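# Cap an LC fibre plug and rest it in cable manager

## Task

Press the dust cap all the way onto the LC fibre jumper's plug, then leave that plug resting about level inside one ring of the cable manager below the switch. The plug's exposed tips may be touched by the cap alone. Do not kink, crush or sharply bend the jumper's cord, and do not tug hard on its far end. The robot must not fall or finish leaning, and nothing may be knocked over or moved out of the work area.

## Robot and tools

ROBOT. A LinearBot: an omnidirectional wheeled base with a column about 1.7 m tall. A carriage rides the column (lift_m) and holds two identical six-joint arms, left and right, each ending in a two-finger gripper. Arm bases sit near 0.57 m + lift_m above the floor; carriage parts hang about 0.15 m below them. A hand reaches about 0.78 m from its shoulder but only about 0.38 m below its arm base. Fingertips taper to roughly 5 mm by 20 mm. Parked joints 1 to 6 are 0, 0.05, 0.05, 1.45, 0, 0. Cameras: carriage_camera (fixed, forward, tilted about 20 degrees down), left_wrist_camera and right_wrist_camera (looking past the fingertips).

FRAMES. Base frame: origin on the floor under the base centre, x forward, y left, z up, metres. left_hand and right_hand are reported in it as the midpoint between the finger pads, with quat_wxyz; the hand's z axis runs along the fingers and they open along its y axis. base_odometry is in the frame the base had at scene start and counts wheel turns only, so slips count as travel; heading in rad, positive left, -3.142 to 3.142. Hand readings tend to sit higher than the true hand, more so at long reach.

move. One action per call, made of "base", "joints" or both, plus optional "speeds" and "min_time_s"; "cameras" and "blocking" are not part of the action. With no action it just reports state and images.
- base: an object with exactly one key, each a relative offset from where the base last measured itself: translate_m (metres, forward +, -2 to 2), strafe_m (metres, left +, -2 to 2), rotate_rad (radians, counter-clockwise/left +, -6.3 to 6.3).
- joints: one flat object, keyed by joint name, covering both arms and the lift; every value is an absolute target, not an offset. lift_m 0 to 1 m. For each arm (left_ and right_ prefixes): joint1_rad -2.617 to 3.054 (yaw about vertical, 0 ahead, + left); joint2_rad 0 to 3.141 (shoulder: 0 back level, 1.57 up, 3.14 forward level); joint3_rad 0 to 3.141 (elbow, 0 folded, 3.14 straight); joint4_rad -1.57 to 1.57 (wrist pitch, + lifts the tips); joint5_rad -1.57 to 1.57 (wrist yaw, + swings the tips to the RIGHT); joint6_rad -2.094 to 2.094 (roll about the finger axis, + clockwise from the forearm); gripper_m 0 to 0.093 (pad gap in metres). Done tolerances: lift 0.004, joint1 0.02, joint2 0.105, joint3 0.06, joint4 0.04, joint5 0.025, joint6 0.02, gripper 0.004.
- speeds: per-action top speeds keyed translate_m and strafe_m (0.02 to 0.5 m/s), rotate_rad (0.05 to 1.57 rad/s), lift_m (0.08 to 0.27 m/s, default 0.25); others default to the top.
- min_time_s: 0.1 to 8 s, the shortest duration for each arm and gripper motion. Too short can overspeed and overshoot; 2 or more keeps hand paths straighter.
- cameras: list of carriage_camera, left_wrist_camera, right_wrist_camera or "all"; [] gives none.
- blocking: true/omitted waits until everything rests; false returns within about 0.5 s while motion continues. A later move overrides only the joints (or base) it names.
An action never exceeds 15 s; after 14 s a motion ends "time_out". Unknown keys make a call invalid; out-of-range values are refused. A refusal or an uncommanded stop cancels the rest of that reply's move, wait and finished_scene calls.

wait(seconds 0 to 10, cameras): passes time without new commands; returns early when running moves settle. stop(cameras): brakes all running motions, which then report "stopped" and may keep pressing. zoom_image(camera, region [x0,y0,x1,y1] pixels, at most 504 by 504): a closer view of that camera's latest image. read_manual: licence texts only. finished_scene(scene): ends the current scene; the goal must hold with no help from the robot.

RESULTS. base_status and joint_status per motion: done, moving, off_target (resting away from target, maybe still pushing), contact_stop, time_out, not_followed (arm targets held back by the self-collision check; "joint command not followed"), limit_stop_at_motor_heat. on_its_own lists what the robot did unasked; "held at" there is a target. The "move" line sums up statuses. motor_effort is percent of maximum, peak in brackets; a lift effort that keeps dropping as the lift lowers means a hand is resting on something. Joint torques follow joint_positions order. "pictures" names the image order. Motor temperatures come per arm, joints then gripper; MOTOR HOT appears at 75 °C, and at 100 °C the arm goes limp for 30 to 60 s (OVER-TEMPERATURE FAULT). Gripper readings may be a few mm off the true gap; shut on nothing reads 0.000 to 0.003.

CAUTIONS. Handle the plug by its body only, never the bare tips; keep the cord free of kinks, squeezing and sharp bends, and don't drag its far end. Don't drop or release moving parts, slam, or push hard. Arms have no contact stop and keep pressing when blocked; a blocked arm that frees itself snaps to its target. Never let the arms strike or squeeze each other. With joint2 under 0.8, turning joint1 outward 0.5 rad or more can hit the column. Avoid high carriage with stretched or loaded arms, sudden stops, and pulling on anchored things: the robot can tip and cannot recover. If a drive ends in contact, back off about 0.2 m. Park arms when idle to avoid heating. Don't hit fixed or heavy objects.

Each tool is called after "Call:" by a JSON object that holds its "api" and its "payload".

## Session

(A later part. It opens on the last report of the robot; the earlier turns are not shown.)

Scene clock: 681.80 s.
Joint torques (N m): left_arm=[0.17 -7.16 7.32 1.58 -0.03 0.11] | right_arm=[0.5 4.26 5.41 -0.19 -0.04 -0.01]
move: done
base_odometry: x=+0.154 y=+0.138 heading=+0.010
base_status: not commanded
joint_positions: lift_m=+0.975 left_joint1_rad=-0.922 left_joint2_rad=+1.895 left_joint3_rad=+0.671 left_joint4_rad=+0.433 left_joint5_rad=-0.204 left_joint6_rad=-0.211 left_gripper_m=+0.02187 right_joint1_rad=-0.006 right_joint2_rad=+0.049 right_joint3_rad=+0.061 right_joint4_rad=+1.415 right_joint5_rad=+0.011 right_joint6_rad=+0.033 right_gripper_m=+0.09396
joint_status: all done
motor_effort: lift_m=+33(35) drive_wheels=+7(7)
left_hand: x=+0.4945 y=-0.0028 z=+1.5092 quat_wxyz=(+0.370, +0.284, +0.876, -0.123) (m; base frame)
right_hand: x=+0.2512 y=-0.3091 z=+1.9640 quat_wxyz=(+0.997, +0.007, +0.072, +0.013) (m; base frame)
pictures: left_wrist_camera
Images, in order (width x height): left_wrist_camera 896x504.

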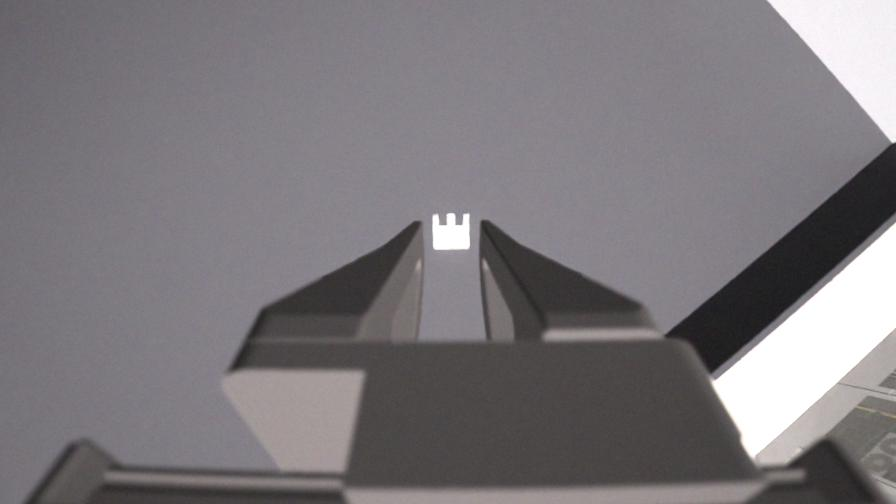

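Call:
{"api": "move", "payload": {"joints": {"lift_m": 0.979}, "speeds": {"lift_m": 0.08}}}

Call:
{"api": "move", "payload": {"joints": {"left_gripper_m": 0.0125}, "min_time_s": 1.0, "cameras": ["left_wrist_camera"]}}

Call:
{"api": "zoom_image", "payload": {"camera": "left_wrist_camera", "region": [380, 170, 530, 290]}}

Scene clock: 695.80 s.
Joint torques (N m): left_arm=[0.18 -7.13 7.21 1.66 -0.03 0.11] | right_arm=[0.51 4.23 5.39 -0.18 -0.03 -0.02]
move: done
base_odometry: x=+0.154 y=+0.138 heading=+0.010
base_status: not commanded
joint_positions: lift_m=+0.979 left_joint1_rad=-0.922 left_joint2_rad=+1.895 left_joint3_rad=+0.672 left_joint4_rad=+0.426 left_joint5_rad=-0.204 left_joint6_rad=-0.211 left_gripper_m=+0.02187 right_joint1_rad=-0.006 right_joint2_rad=+0.049 right_joint3_rad=+0.061 right_joint4_rad=+1.415 right_joint5_rad=+0.011 right_joint6_rad=+0.033 right_gripper_m=+0.09396
joint_status: all done
motor_effort: lift_m=+35(42) drive_wheels=+4(7)
left_hand: x=+0.4941 y=-0.0022 z=+1.5122 quat_wxyz=(+0.367, +0.284, +0.877, -0.122) (m; base frame)
right_hand: x=+0.2512 y=-0.3091 z=+1.9678 quat_wxyz=(+0.997, +0.007, +0.072, +0.013) (m; base frame)
pictures: none

Scene clock: 697.07 s.
Joint torques (N m): left_arm=[0.17 -7.15 7.2 1.66 -0.04 0.1] | right_arm=[0.49 4.21 5.38 -0.18 -0.03 -0.02]
move: done
base_odometry: x=+0.154 y=+0.138 heading=+0.010
base_status: not commanded
joint_positions: lift_m=+0.979 left_joint1_rad=-0.922 left_joint2_rad=+1.895 left_joint3_rad=+0.672 left_joint4_rad=+0.426 left_joint5_rad=-0.204 left_joint6_rad=-0.211 left_gripper_m=+0.01264 right_joint1_rad=-0.006 right_joint2_rad=+0.049 right_joint3_rad=+0.061 right_joint4_rad=+1.415 right_joint5_rad=+0.011 right_joint6_rad=+0.033 right_gripper_m=+0.09396
joint_status: all done
motor_effort: lift_m=+35(36) drive_wheels=+3(9)
left_hand: x=+0.4941 y=-0.0022 z=+1.5122 quat_wxyz=(+0.367, +0.284, +0.877, -0.122) (m; base frame)
right_hand: x=+0.2512 y=-0.3091 z=+1.9678 quat_wxyz=(+0.997, +0.007, +0.072, +0.013) (m; base frame)
pictures: left_wrist_camera
Images, in order (width x height): left_wrist_camera 896x504.

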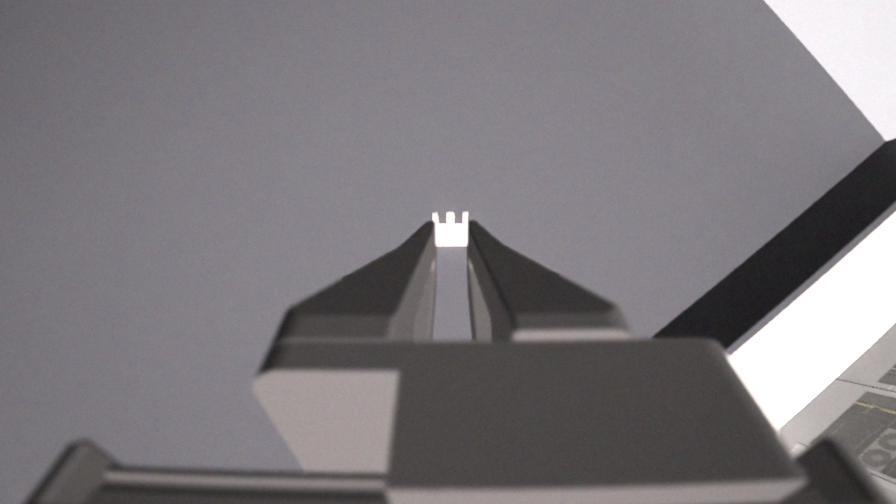

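Scaled by 3.360 from the camera's 896x504 image, which has a finer 1280x720 frame.

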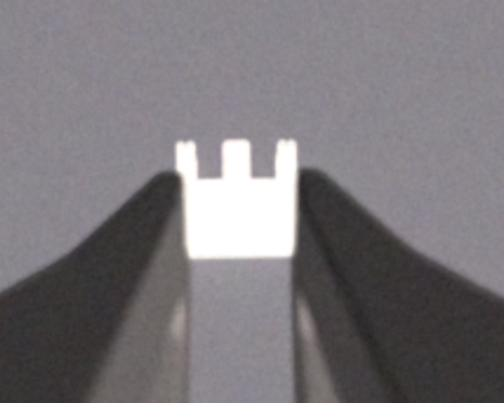

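Call:
{"api": "move", "payload": {"joints": {"left_gripper_m": 0.026, "left_joint3_rad": 0.68, "left_joint4_rad": 0.42}, "min_time_s": 0.5}}

Call:
{"api": "move", "payload": {"joints": {"lift_m": 0.971}, "speeds": {"lift_m": 0.08}}}

Call:
{"api": "move", "payload": {"joints": {"lift_m": 0.967}, "speeds": {"lift_m": 0.08}, "cameras": ["left_wrist_camera"]}}

Call:
{"api": "zoom_image", "payload": {"camera": "left_wrist_camera", "region": [380, 170, 530, 290]}}

Scene clock: 714.47 s.
Joint torques (N m): left_arm=[0.18 -7.21 6.31 1.66 -0.04 0.1] | right_arm=[0.49 4.23 5.42 -0.19 -0.03 -0.02]
move: done
base_odometry: x=+0.154 y=+0.138 heading=+0.010
base_status: not commanded
joint_positions: lift_m=+0.979 left_joint1_rad=-0.922 left_joint2_rad=+1.895 left_joint3_rad=+0.672 left_joint4_rad=+0.426 left_joint5_rad=-0.204 left_joint6_rad=-0.211 left_gripper_m=+0.02587 right_joint1_rad=-0.006 right_joint2_rad=+0.049 right_joint3_rad=+0.061 right_joint4_rad=+1.415 right_joint5_rad=+0.011 right_joint6_rad=+0.033 right_gripper_m=+0.09396
joint_status: all done
motor_effort: lift_m=+35(35) drive_wheels=+2(8)
left_hand: x=+0.4941 y=-0.0022 z=+1.5122 quat_wxyz=(+0.367, +0.284, +0.877, -0.122) (m; base frame)
right_hand: x=+0.2512 y=-0.3091 z=+1.9678 quat_wxyz=(+0.997, +0.007, +0.072, +0.013) (m; base frame)
pictures: none

Scene clock: 714.93 s.
Joint torques (N m): left_arm=[0.01 -7.21 6.34 1.47 0.03 0.11] | right_arm=[0.49 4.21 5.41 -0.19 -0.04 -0.01]
move: done
base_odometry: x=+0.154 y=+0.138 heading=+0.010
base_status: not commanded
joint_positions: lift_m=+0.971 left_joint1_rad=-0.919 left_joint2_rad=+1.895 left_joint3_rad=+0.672 left_joint4_rad=+0.445 left_joint5_rad=-0.212 left_joint6_rad=-0.211 left_gripper_m=+0.02587 right_joint1_rad=-0.006 right_joint2_rad=+0.049 right_joint3_rad=+0.061 right_joint4_rad=+1.415 right_joint5_rad=+0.011 right_joint6_rad=+0.033 right_gripper_m=+0.09396
joint_status: all done
motor_effort: lift_m=+33(35) drive_wheels=+2(5)
left_hand: x=+0.4979 y=-0.0032 z=+1.5079 quat_wxyz=(+0.377, +0.279, +0.875, -0.123) (m; base frame)
right_hand: x=+0.2512 y=-0.3091 z=+1.9599 quat_wxyz=(+0.997, +0.007, +0.072, +0.013) (m; base frame)
pictures: none

Scene clock: 715.33 s.
Joint torques (N m): left_arm=[-0.13 -7.2 6.3 1.39 0.06 0.1] | right_arm=[0.5 4.22 5.39 -0.19 -0.03 -0.01]
move: done
base_odometry: x=+0.154 y=+0.138 heading=+0.010
base_status: not commanded
joint_positions: lift_m=+0.967 left_joint1_rad=-0.918 left_joint2_rad=+1.895 left_joint3_rad=+0.673 left_joint4_rad=+0.456 left_joint5_rad=-0.216 left_joint6_rad=-0.211 left_gripper_m=+0.02587 right_joint1_rad=-0.006 right_joint2_rad=+0.049 right_joint3_rad=+0.061 right_joint4_rad=+1.415 right_joint5_rad=+0.011 right_joint6_rad=+0.033 right_gripper_m=+0.09396
joint_status: all done
motor_effort: lift_m=+34(35) drive_wheels=+2(8)
left_hand: x=+0.4999 y=-0.0042 z=+1.5061 quat_wxyz=(+0.382, +0.277, +0.873, -0.125) (m; base frame)
right_hand: x=+0.2512 y=-0.3091 z=+1.9559 quat_wxyz=(+0.997, +0.007, +0.072, +0.013) (m; base frame)
pictures: left_wrist_camera
Images, in order (width x height): left_wrist_camera 896x504.

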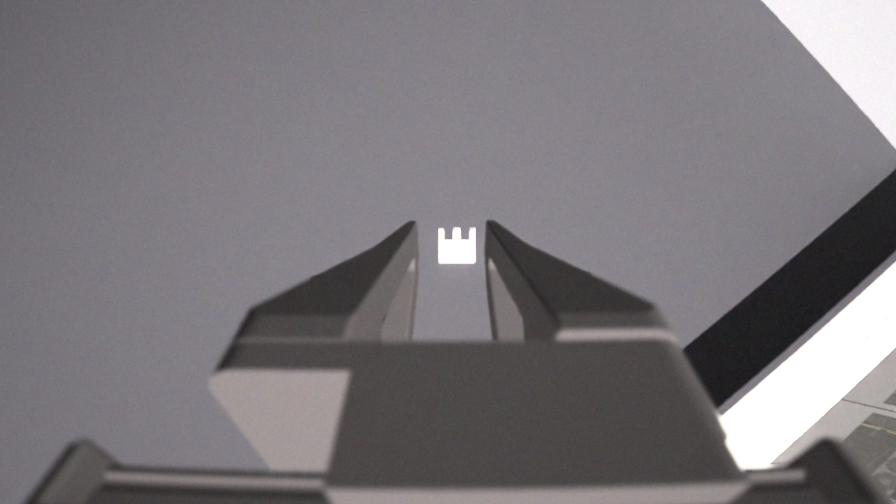

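Scaled by 3.360 from the camera's 896x504 image, which has a finer 1280x720 frame.

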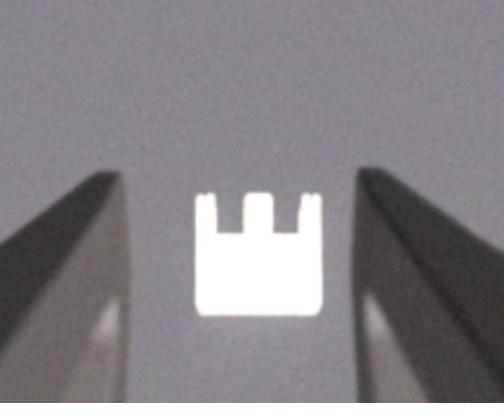

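Call:
{"api": "move", "payload": {"joints": {"lift_m": 0.9705}, "speeds": {"lift_m": 0.08}}}

Call:
{"api": "move", "payload": {"joints": {"left_gripper_m": 0.016}, "min_time_s": 0.7, "cameras": ["left_wrist_camera"]}}

Call:
{"api": "zoom_image", "payload": {"camera": "left_wrist_camera", "region": [380, 170, 530, 290]}}

Scene clock: 735.83 s.
Joint torques (N m): left_arm=[-0.09 -7.2 6.32 1.49 0.06 0.1] | right_arm=[0.5 4.21 5.41 -0.18 -0.03 -0.02]
move: done
base_odometry: x=+0.154 y=+0.138 heading=+0.010
base_status: not commanded
joint_positions: lift_m=+0.970 left_joint1_rad=-0.918 left_joint2_rad=+1.895 left_joint3_rad=+0.673 left_joint4_rad=+0.445 left_joint5_rad=-0.215 left_joint6_rad=-0.211 left_gripper_m=+0.02587 right_joint1_rad=-0.006 right_joint2_rad=+0.049 right_joint3_rad=+0.061 right_joint4_rad=+1.415 right_joint5_rad=+0.011 right_joint6_rad=+0.033 right_gripper_m=+0.09396
joint_status: all done
motor_effort: lift_m=+36(41) drive_wheels=+1(6)
left_hand: x=+0.4987 y=-0.0027 z=+1.5075 quat_wxyz=(+0.378, +0.278, +0.875, -0.122) (m; base frame)
right_hand: x=+0.2512 y=-0.3091 z=+1.9593 quat_wxyz=(+0.997, +0.007, +0.072, +0.013) (m; base frame)
pictures: none

Scene clock: 736.83 s.
Joint torques (N m): left_arm=[-0.12 -7.2 6.23 1.59 0.05 0.11] | right_arm=[0.51 4.22 5.39 -0.18 -0.04 -0.01]
move: done
base_odometry: x=+0.154 y=+0.138 heading=+0.010
base_status: not commanded
joint_positions: lift_m=+0.970 left_joint1_rad=-0.918 left_joint2_rad=+1.895 left_joint3_rad=+0.673 left_joint4_rad=+0.432 left_joint5_rad=-0.215 left_joint6_rad=-0.211 left_gripper_m=+0.01613 right_joint1_rad=-0.006 right_joint2_rad=+0.049 right_joint3_rad=+0.061 right_joint4_rad=+1.415 right_joint5_rad=+0.011 right_joint6_rad=+0.033 right_gripper_m=+0.09396
joint_status: all done
motor_effort: lift_m=+36(36) drive_wheels=+5(8)
left_hand: x=+0.4973 y=-0.0009 z=+1.5052 quat_wxyz=(+0.373, +0.280, +0.877, -0.119) (m; base frame)
right_hand: x=+0.2512 y=-0.3091 z=+1.9593 quat_wxyz=(+0.997, +0.007, +0.072, +0.013) (m; base frame)
pictures: left_wrist_camera
Images, in order (width x height): left_wrist_camera 896x504.

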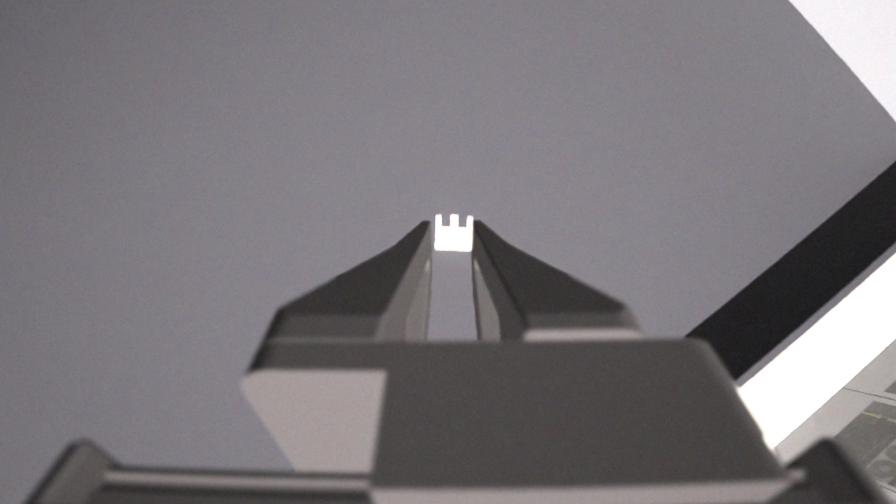

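Scaled by 3.360 from the camera's 896x504 image, which has a finer 1280x720 frame.

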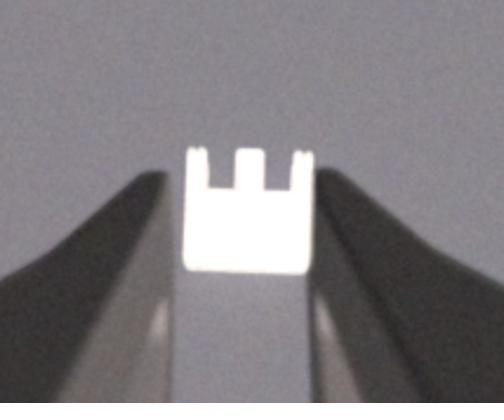

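Call:
{"api": "move", "payload": {"joints": {"left_gripper_m": 0.0135}, "min_time_s": 0.7, "cameras": ["left_wrist_camera"]}}

Call:
{"api": "zoom_image", "payload": {"camera": "left_wrist_camera", "region": [380, 170, 530, 290]}}

Scene clock: 743.77 s.
Joint torques (N m): left_arm=[-0.12 -7.17 6.26 1.62 0.06 0.1] | right_arm=[0.5 4.23 5.41 -0.18 -0.03 -0.01]
move: done
base_odometry: x=+0.154 y=+0.138 heading=+0.010
base_status: not commanded
joint_positions: lift_m=+0.970 left_joint1_rad=-0.918 left_joint2_rad=+1.895 left_joint3_rad=+0.673 left_joint4_rad=+0.430 left_joint5_rad=-0.215 left_joint6_rad=-0.211 left_gripper_m=+0.01378 right_joint1_rad=-0.006 right_joint2_rad=+0.049 right_joint3_rad=+0.061 right_joint4_rad=+1.415 right_joint5_rad=+0.011 right_joint6_rad=+0.033 right_gripper_m=+0.09396
joint_status: all done
motor_effort: lift_m=+36(36) drive_wheels=+5(7)
left_hand: x=+0.4971 y=-0.0007 z=+1.5049 quat_wxyz=(+0.372, +0.280, +0.877, -0.118) (m; base frame)
right_hand: x=+0.2512 y=-0.3091 z=+1.9593 quat_wxyz=(+0.997, +0.007, +0.072, +0.013) (m; base frame)
pictures: left_wrist_camera
Images, in order (width x height): left_wrist_camera 896x504.

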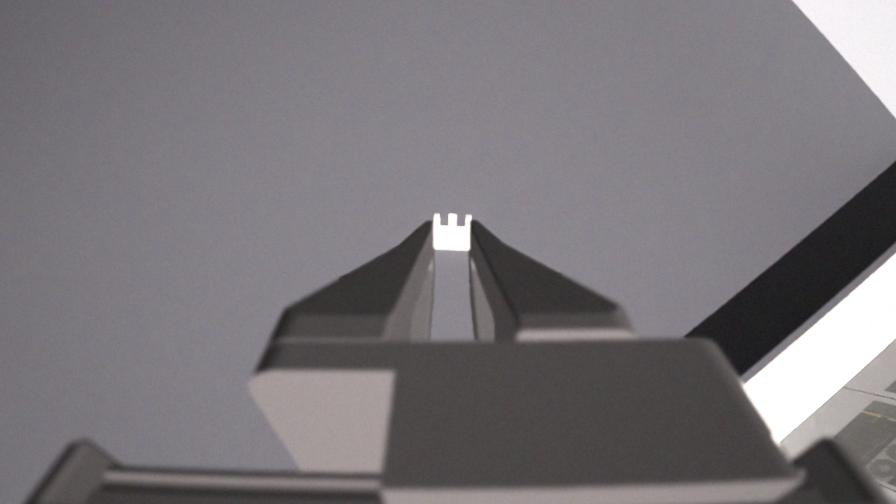

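Scaled by 3.360 from the camera's 896x504 image, which has a finer 1280x720 frame.

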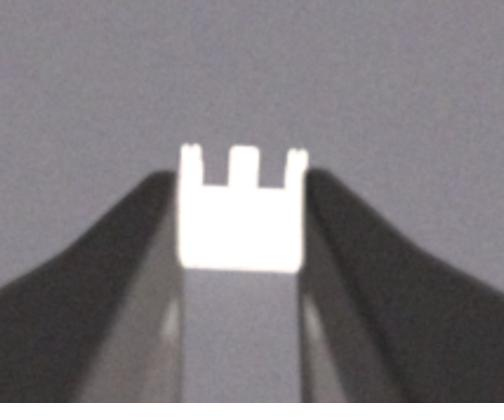

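Call:
{"api": "move", "payload": {"joints": {"left_gripper_m": 0.0105}, "min_time_s": 0.7, "cameras": ["left_wrist_camera"]}}

Call:
{"api": "zoom_image", "payload": {"camera": "left_wrist_camera", "region": [380, 170, 530, 290]}}

Scene clock: 748.80 s.
Joint torques (N m): left_arm=[-0.1 -7.15 6.27 1.62 0.06 0.1] | right_arm=[0.5 4.22 5.42 -0.18 -0.04 -0.01]
move: done
base_odometry: x=+0.154 y=+0.138 heading=+0.010
base_status: not commanded
joint_positions: lift_m=+0.970 left_joint1_rad=-0.918 left_joint2_rad=+1.895 left_joint3_rad=+0.673 left_joint4_rad=+0.430 left_joint5_rad=-0.215 left_joint6_rad=-0.211 left_gripper_m=+0.01100 right_joint1_rad=-0.006 right_joint2_rad=+0.049 right_joint3_rad=+0.061 right_joint4_rad=+1.415 right_joint5_rad=+0.011 right_joint6_rad=+0.033 right_gripper_m=+0.09396
joint_status: all done
motor_effort: lift_m=+36(36) drive_wheels=+4(7)
left_hand: x=+0.4971 y=-0.0007 z=+1.5049 quat_wxyz=(+0.372, +0.280, +0.877, -0.118) (m; base frame)
right_hand: x=+0.2512 y=-0.3091 z=+1.9593 quat_wxyz=(+0.997, +0.007, +0.072, +0.013) (m; base frame)
pictures: left_wrist_camera
Images, in order (width x height): left_wrist_camera 896x504.

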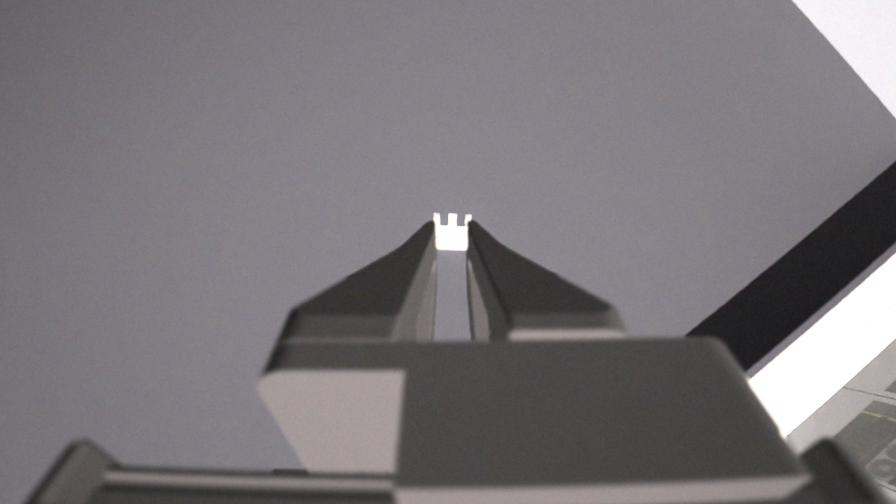

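Scaled by 3.360 from the camera's 896x504 image, which has a finer 1280x720 frame.

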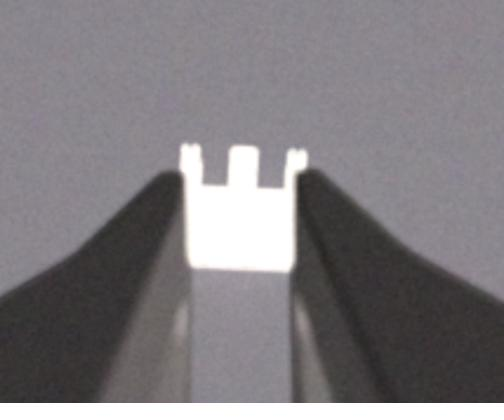

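Call:
{"api": "move", "payload": {"joints": {"left_gripper_m": 0.0085}, "min_time_s": 0.7}}

Call:
{"api": "move", "payload": {"joints": {"lift_m": 0.99}, "speeds": {"lift_m": 0.08}, "cameras": ["left_wrist_camera"]}}

Call:
{"api": "zoom_image", "payload": {"camera": "left_wrist_camera", "region": [380, 170, 530, 290]}}

Scene clock: 756.77 s.
Joint torques (N m): left_arm=[-0.12 -7.19 6.23 1.62 0.05 0.11] | right_arm=[0.49 4.22 5.41 -0.19 -0.03 -0.01]
move: done
base_odometry: x=+0.154 y=+0.138 heading=+0.010
base_status: not commanded
joint_positions: lift_m=+0.970 left_joint1_rad=-0.918 left_joint2_rad=+1.895 left_joint3_rad=+0.673 left_joint4_rad=+0.430 left_joint5_rad=-0.215 left_joint6_rad=-0.211 left_gripper_m=+0.01096 right_joint1_rad=-0.006 right_joint2_rad=+0.049 right_joint3_rad=+0.061 right_joint4_rad=+1.415 right_joint5_rad=+0.011 right_joint6_rad=+0.033 right_gripper_m=+0.09396
joint_status: all done
motor_effort: lift_m=+36(36) drive_wheels=+2(8)
left_hand: x=+0.4971 y=-0.0007 z=+1.5049 quat_wxyz=(+0.372, +0.280, +0.877, -0.118) (m; base frame)
right_hand: x=+0.2512 y=-0.3091 z=+1.9593 quat_wxyz=(+0.997, +0.007, +0.072, +0.013) (m; base frame)
pictures: none

Scene clock: 757.37 s.
Joint torques (N m): left_arm=[-0.09 -7.15 6.26 1.69 0.05 0.1] | right_arm=[0.5 4.21 5.41 -0.18 -0.04 -0.02]
move: done
base_odometry: x=+0.154 y=+0.138 heading=+0.010
base_status: not commanded
joint_positions: lift_m=+0.990 left_joint1_rad=-0.918 left_joint2_rad=+1.895 left_joint3_rad=+0.673 left_joint4_rad=+0.421 left_joint5_rad=-0.214 left_joint6_rad=-0.211 left_gripper_m=+0.01096 right_joint1_rad=-0.006 right_joint2_rad=+0.049 right_joint3_rad=+0.061 right_joint4_rad=+1.415 right_joint5_rad=+0.011 right_joint6_rad=+0.033 right_gripper_m=+0.09396
joint_status: all done
motor_effort: lift_m=+35(43) drive_wheels=+4(6)
left_hand: x=+0.4961 y=+0.0004 z=+1.5230 quat_wxyz=(+0.369, +0.281, +0.878, -0.116) (m; base frame)
right_hand: x=+0.2512 y=-0.3091 z=+1.9788 quat_wxyz=(+0.997, +0.007, +0.072, +0.013) (m; base frame)
pictures: left_wrist_camera
Images, in order (width x height): left_wrist_camera 896x504.

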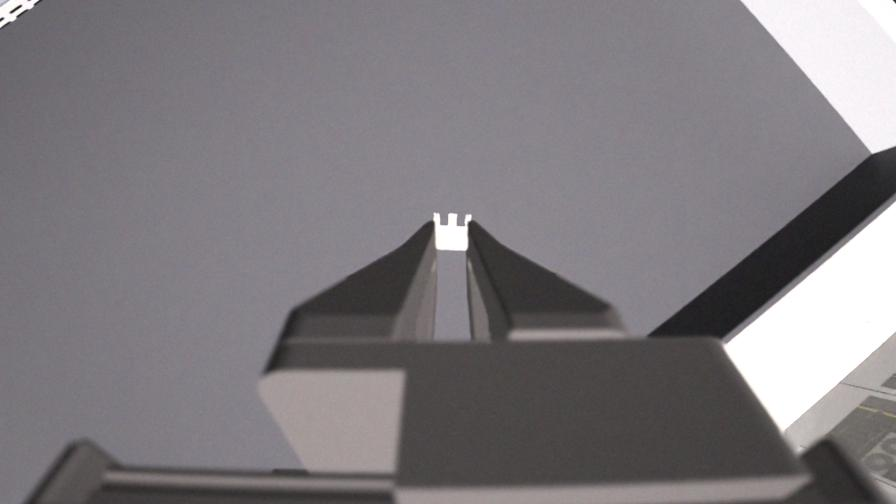

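Scaled by 3.360 from the camera's 896x504 image, which has a finer 1280x720 frame.

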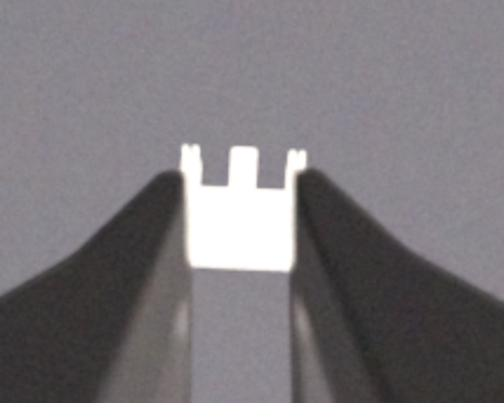

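Call:
{"api": "move", "payload": {"joints": {"lift_m": 1.0, "left_joint1_rad": -0.227, "left_joint2_rad": 1.273, "left_joint3_rad": 1.145, "left_joint4_rad": -0.944, "left_joint5_rad": 0.635, "left_joint6_rad": 0.828}, "min_time_s": 2.5, "cameras": ["all"]}}

Call:
{"api": "zoom_image", "payload": {"camera": "left_wrist_camera", "region": [380, 170, 530, 290]}}

Scene clock: 840.03 s.
Joint torques (N m): left_arm=[0.69 -5.61 10.85 0.99 0.51 0.12] | right_arm=[0.49 4.19 5.42 -0.18 -0.04 -0.01]
move: done
base_odometry: x=+0.154 y=+0.138 heading=+0.010
base_status: not commanded
joint_positions: lift_m=+1.000 left_joint1_rad=-0.235 left_joint2_rad=+1.293 left_joint3_rad=+1.108 left_joint4_rad=-0.934 left_joint5_rad=+0.620 left_joint6_rad=+0.816 left_gripper_m=+0.01096 right_joint1_rad=-0.006 right_joint2_rad=+0.049 right_joint3_rad=+0.061 right_joint4_rad=+1.415 right_joint5_rad=+0.011 right_joint6_rad=+0.033 right_gripper_m=+0.09396
joint_status: all done
motor_effort: lift_m=+34(43) drive_wheels=+3(6)
left_hand: x=+0.4773 y=+0.1402 z=+1.7413 quat_wxyz=(+0.289, +0.525, +0.769, -0.224) (m; base frame)
right_hand: x=+0.2515 y=-0.3091 z=+1.9889 quat_wxyz=(+0.997, +0.007, +0.072, +0.013) (m; base frame)
pictures: carriage_camera, left_wrist_camera, right_wrist_camera
Images, in order (width x height): carriage_camera 896x504, left_wrist_camera 896x504, right_wrist_camera 896x504.

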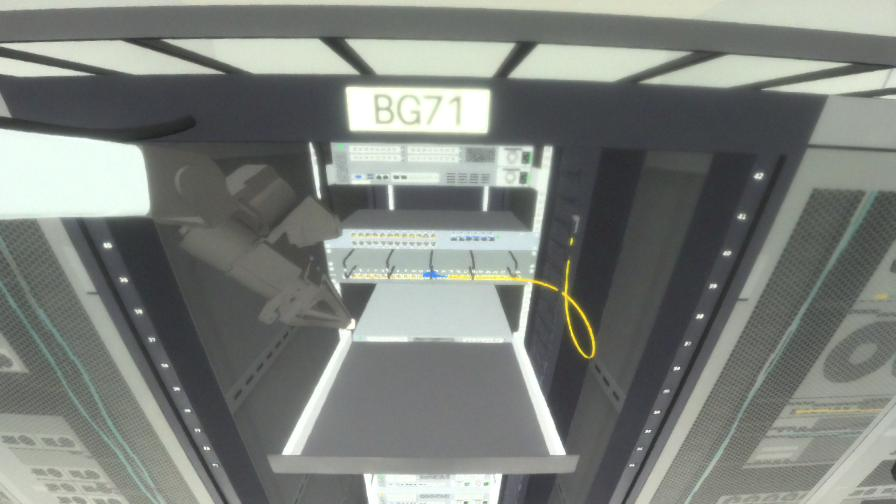

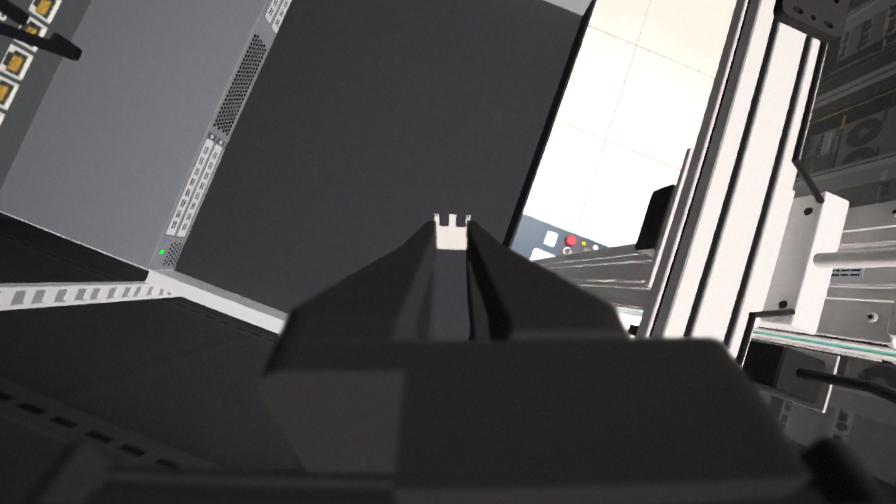

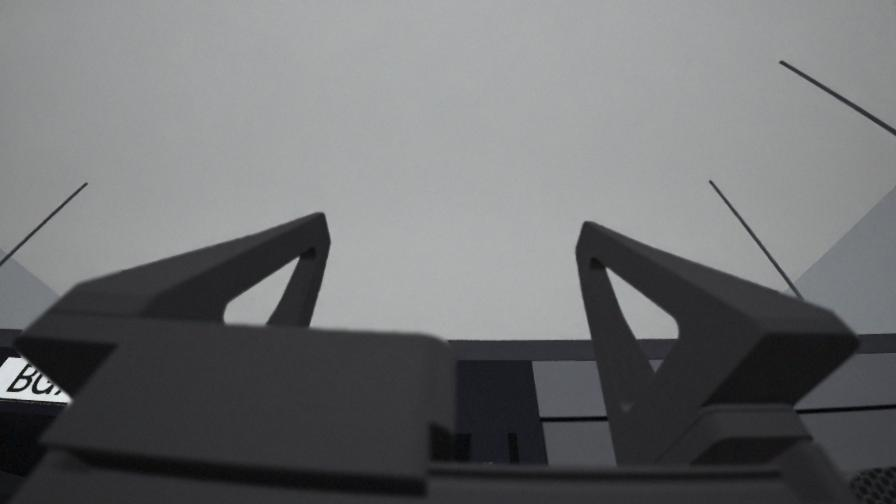

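Scaled by 3.360 from the camera's 896x504 image, which has a finer 1280x720 frame.

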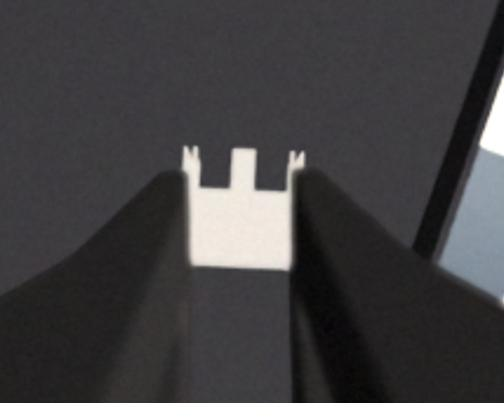

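Call:
{"api": "move", "payload": {"joints": {"right_joint1_rad": 1.171, "right_joint2_rad": 1.427, "right_joint3_rad": 0.213, "right_joint4_rad": 1.214, "right_joint5_rad": 0.909, "right_joint6_rad": -1.571, "right_gripper_m": 0.04}, "min_time_s": 2.5, "cameras": ["all"]}}

Scene clock: 860.50 s.
Joint torques (N m): left_arm=[0.68 -5.6 10.84 1.04 0.48 0.12] | right_arm=[0.57 -3.06 6.94 2.21 0.12 -0.11]
move: done
base_odometry: x=+0.154 y=+0.138 heading=+0.010
base_status: not commanded
joint_positions: lift_m=+1.000 left_joint1_rad=-0.235 left_joint2_rad=+1.293 left_joint3_rad=+1.108 left_joint4_rad=-0.939 left_joint5_rad=+0.623 left_joint6_rad=+0.817 left_gripper_m=+0.01096 right_joint1_rad=+1.165 right_joint2_rad=+1.417 right_joint3_rad=+0.193 right_joint4_rad=+1.230 right_joint5_rad=+0.898 right_joint6_rad=-1.559 right_gripper_m=+0.04013
joint_status: all done
motor_effort: lift_m=+34(35) drive_wheels=+5(7)
left_hand: x=+0.4762 y=+0.1401 z=+1.7412 quat_wxyz=(+0.288, +0.525, +0.769, -0.226) (m; base frame)
right_hand: x=+0.4595 y=-0.0835 z=+1.7196 quat_wxyz=(+0.567, -0.557, +0.433, -0.425) (m; base frame)
pictures: carriage_camera, left_wrist_camera, right_wrist_camera
Images, in order (width x height): carriage_camera 896x504, left_wrist_camera 896x504, right_wrist_camera 896x504.

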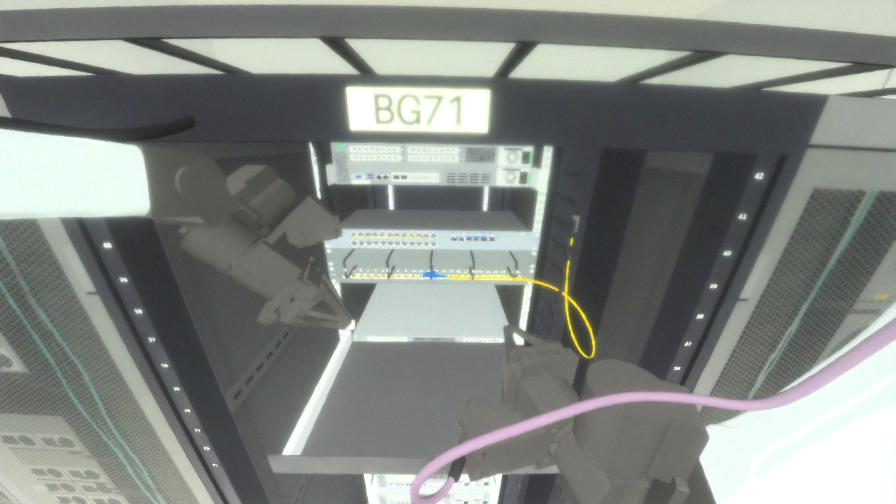

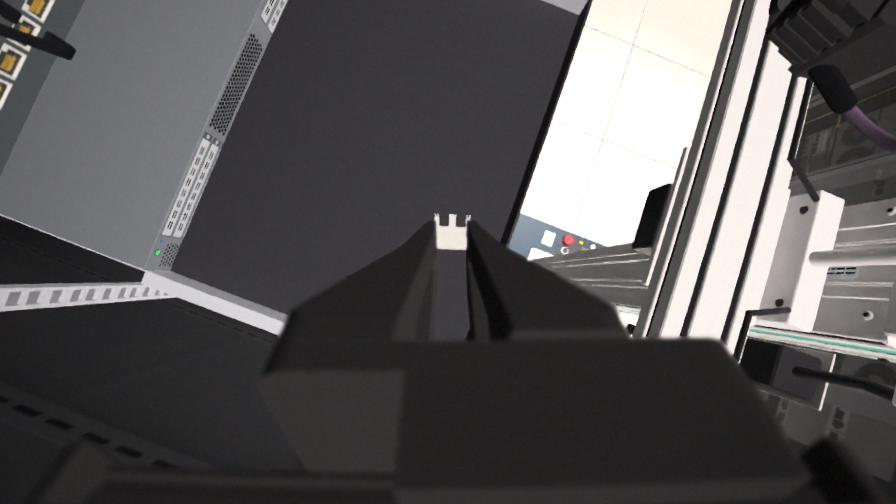

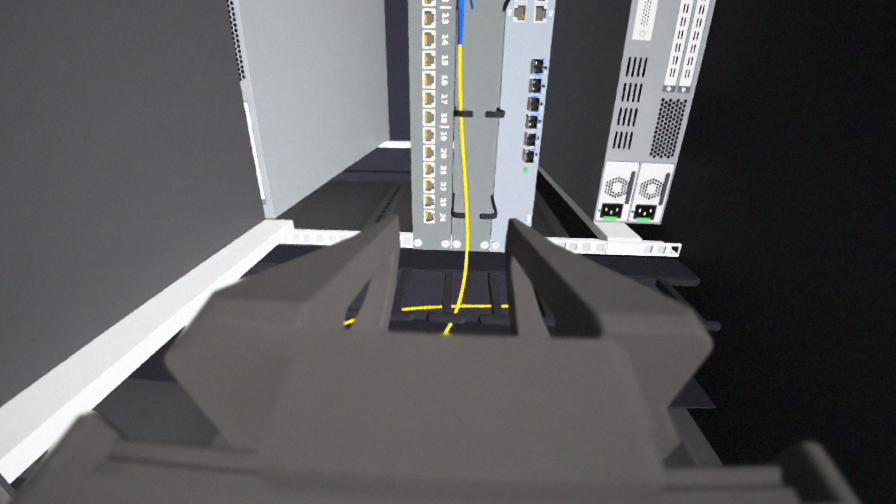

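Call:
{"api": "move", "payload": {"joints": {"right_joint1_rad": 0.892, "right_joint2_rad": 1.798, "right_joint3_rad": 0.611, "right_joint4_rad": 1.187, "right_joint5_rad": 0.63, "right_joint6_rad": -1.571}, "min_time_s": 2.0, "cameras": ["carriage_camera", "right_wrist_camera"]}}

Call:
{"api": "zoom_image", "payload": {"camera": "right_wrist_camera", "region": [360, 0, 560, 120]}}

Scene clock: 874.77 s.
Joint torques (N m): left_arm=[0.7 -5.6 10.86 1.05 0.48 0.12] | right_arm=[-0.61 -6.43 7.24 2.32 -0.1 -0.13]
Motor temperatures (°C): left_arm=[29 45 51 40 29 33 34] | right_arm=[31 36 42 33 31 30 33]
move: done
base_odometry: x=+0.154 y=+0.138 heading=+0.010
base_status: not commanded
joint_positions: lift_m=+1.000 left_joint1_rad=-0.235 left_joint2_rad=+1.293 left_joint3_rad=+1.108 left_joint4_rad=-0.939 left_joint5_rad=+0.623 left_joint6_rad=+0.817 left_gripper_m=+0.01096 right_joint1_rad=+0.898 right_joint2_rad=+1.783 right_joint3_rad=+0.590 right_joint4_rad=+1.205 right_joint5_rad=+0.641 right_joint6_rad=-1.561 right_gripper_m=+0.04013
joint_status: all done
motor_effort: lift_m=+34(35) drive_wheels=-1(9)
left_hand: x=+0.4762 y=+0.1401 z=+1.7412 quat_wxyz=(+0.288, +0.525, +0.769, -0.226) (m; base frame)
right_hand: x=+0.5679 y=-0.0313 z=+1.7229 quat_wxyz=(+0.567, -0.553, +0.434, -0.429) (m; base frame)
pictures: carriage_camera, right_wrist_camera
Images, in order (width x height): carriage_camera 896x504, right_wrist_camera 896x504.

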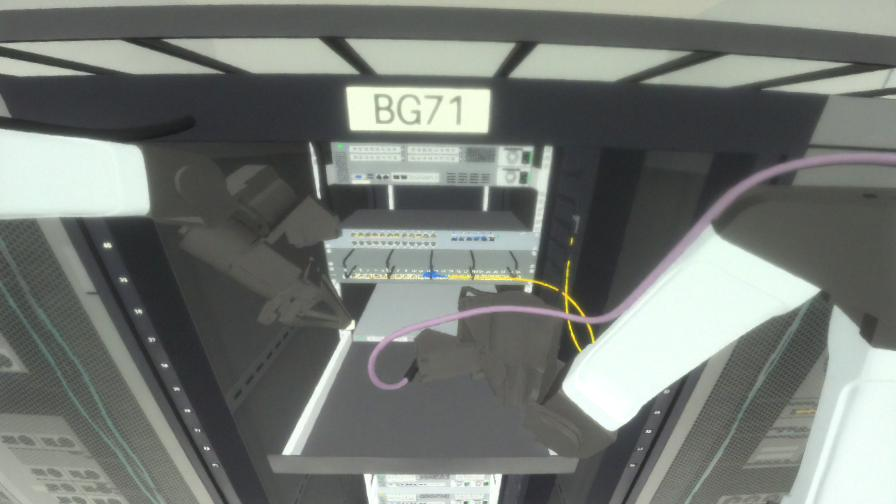

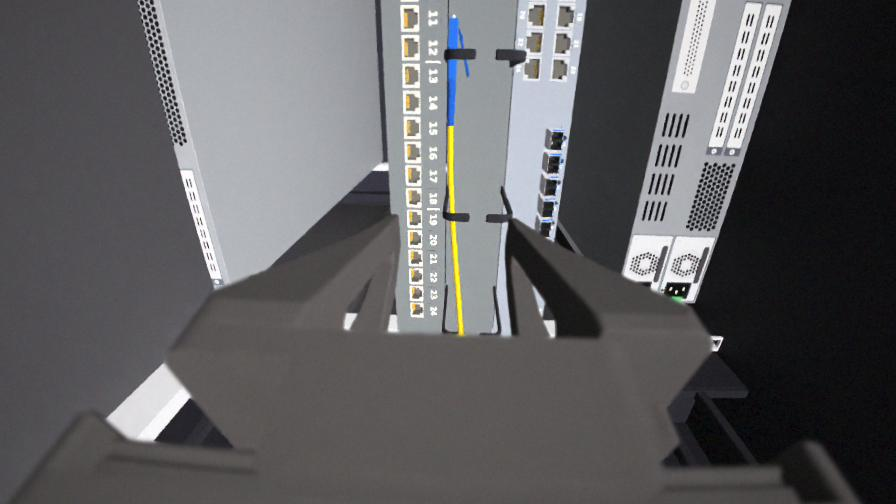

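Scaled by 2.520 from the camera's 896x504 image, which has a finer 1280x720 frame.

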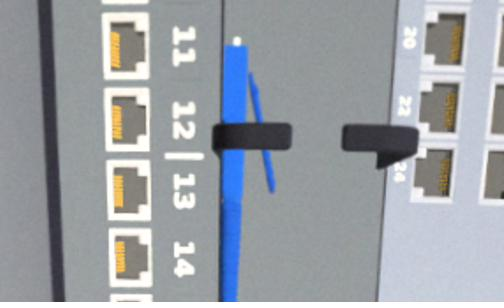

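Call:
{"api": "move", "payload": {"joints": {"right_joint1_rad": 0.803, "right_joint2_rad": 1.969, "right_joint3_rad": 0.871, "right_joint4_rad": 1.0985, "right_joint5_rad": 0.541, "right_joint6_rad": -1.581}, "min_time_s": 1.5, "cameras": ["carriage_camera", "right_wrist_camera"]}}

Call:
{"api": "zoom_image", "payload": {"camera": "right_wrist_camera", "region": [360, 60, 560, 240]}}

Scene clock: 914.63 s.
Joint torques (N m): left_arm=[0.69 -5.6 10.86 1.04 0.49 0.12] | right_arm=[-0.64 -8.25 7.84 2.39 -0.08 -0.13]
Motor temperatures (°C): left_arm=[29 44 55 39 29 33 35] | right_arm=[31 37 44 36 31 30 33]
move: done
base_odometry: x=+0.154 y=+0.138 heading=+0.010
base_status: not commanded
joint_positions: lift_m=+1.000 left_joint1_rad=-0.235 left_joint2_rad=+1.293 left_joint3_rad=+1.108 left_joint4_rad=-0.939 left_joint5_rad=+0.623 left_joint6_rad=+0.817 left_gripper_m=+0.01096 right_joint1_rad=+0.809 right_joint2_rad=+1.951 right_joint3_rad=+0.849 right_joint4_rad=+1.117 right_joint5_rad=+0.551 right_joint6_rad=-1.570 right_gripper_m=+0.04013
joint_status: all done
motor_effort: lift_m=+34(35) drive_wheels=-1(7)
left_hand: x=+0.4762 y=+0.1401 z=+1.7412 quat_wxyz=(+0.288, +0.525, +0.769, -0.226) (m; base frame)
right_hand: x=+0.6295 y=-0.0049 z=+1.7249 quat_wxyz=(+0.566, -0.554, +0.431, -0.432) (m; base frame)
pictures: carriage_camera, right_wrist_camera
Images, in order (width x height): carriage_camera 896x504, right_wrist_camera 896x504.

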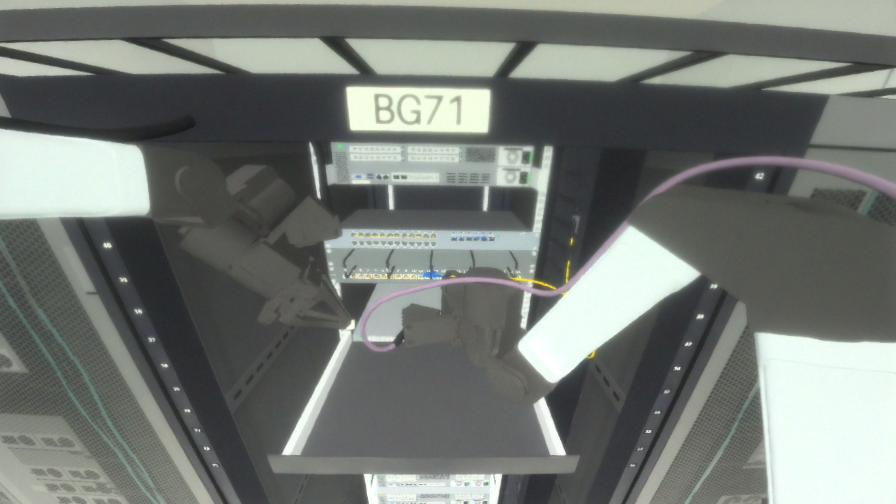

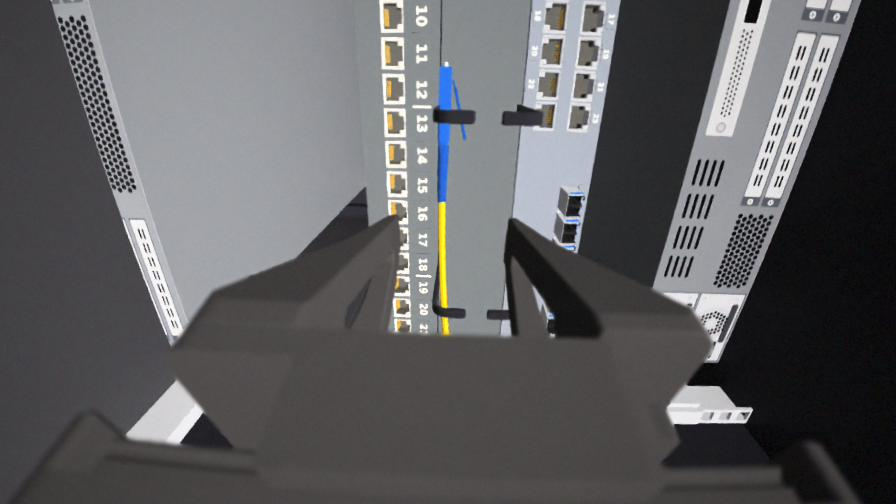

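Scaled by 2.520 from the camera's 896x504 image, which has a finer 1280x720 frame.

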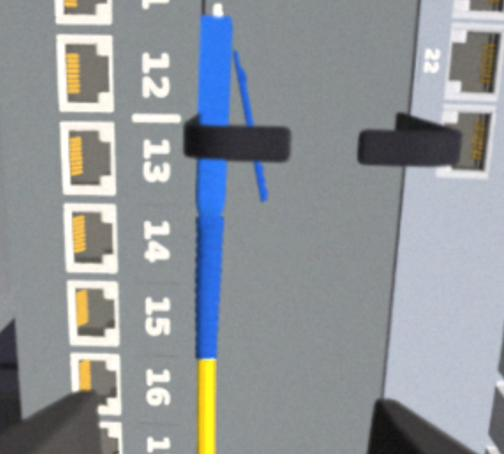

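Call:
{"api": "move", "payload": {"joints": {"right_joint1_rad": 0.79, "right_joint2_rad": 2.077, "right_joint3_rad": 1.0254, "right_joint4_rad": 1.041, "right_joint5_rad": 0.528, "right_joint6_rad": -1.581}, "min_time_s": 1.5, "cameras": ["carriage_camera", "right_wrist_camera"]}}

Call:
{"api": "zoom_image", "payload": {"camera": "right_wrist_camera", "region": [360, 110, 560, 290]}}

Scene clock: 947.77 s.
Joint torques (N m): left_arm=[0.7 -5.59 10.84 1.05 0.49 0.12] | right_arm=[-0.66 -9.31 8.1 2.36 -0.1 -0.13]
Motor temperatures (°C): left_arm=[29 44 56 38 30 33 35] | right_arm=[31 39 45 38 31 30 33]
move: done
base_odometry: x=+0.154 y=+0.138 heading=+0.010
base_status: not commanded
joint_positions: lift_m=+1.000 left_joint1_rad=-0.235 left_joint2_rad=+1.293 left_joint3_rad=+1.108 left_joint4_rad=-0.939 left_joint5_rad=+0.623 left_joint6_rad=+0.817 left_gripper_m=+0.01096 right_joint1_rad=+0.796 right_joint2_rad=+2.057 right_joint3_rad=+1.003 right_joint4_rad=+1.059 right_joint5_rad=+0.538 right_joint6_rad=-1.570 right_gripper_m=+0.04013
joint_status: all done
motor_effort: lift_m=+34(35) drive_wheels=-2(6)
left_hand: x=+0.4762 y=+0.1401 z=+1.7412 quat_wxyz=(+0.288, +0.525, +0.769, -0.226) (m; base frame)
right_hand: x=+0.6567 y=+0.0167 z=+1.7187 quat_wxyz=(+0.562, -0.558, +0.431, -0.431) (m; base frame)
pictures: carriage_camera, right_wrist_camera
Images, in order (width x height): carriage_camera 896x504, right_wrist_camera 896x504.

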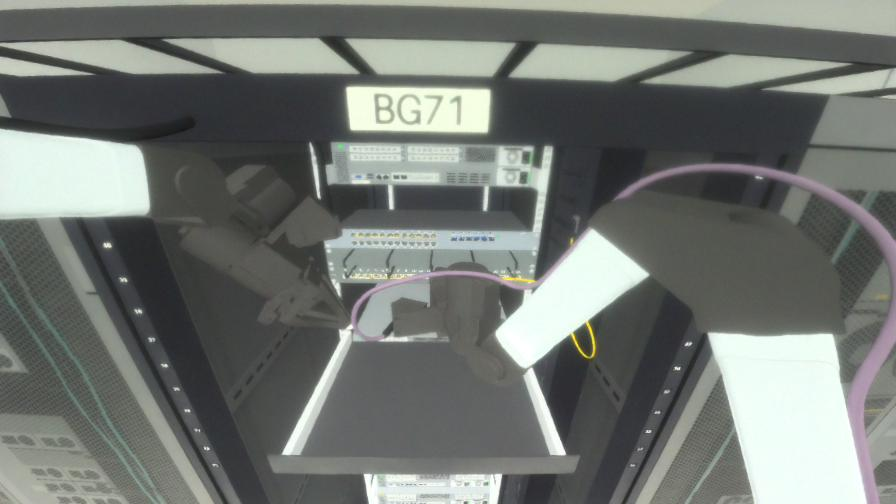

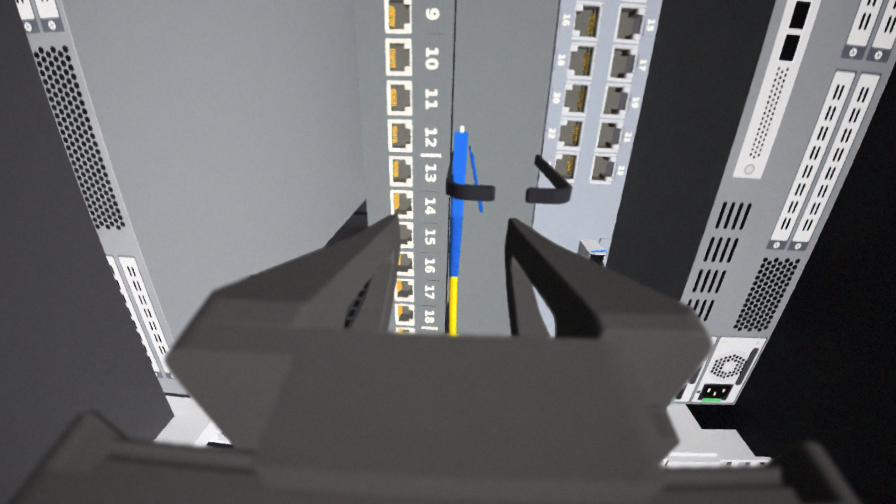

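Scaled by 2.520 from the camera's 896x504 image, which has a finer 1280x720 frame.

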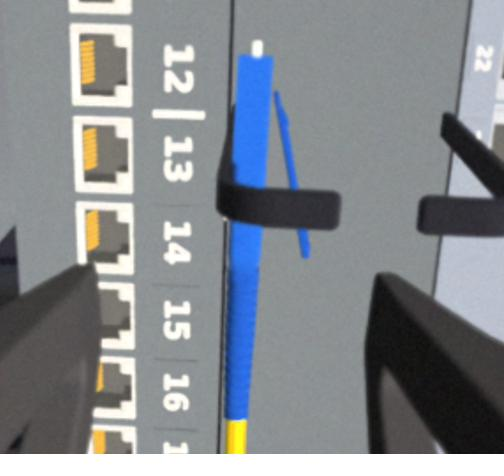

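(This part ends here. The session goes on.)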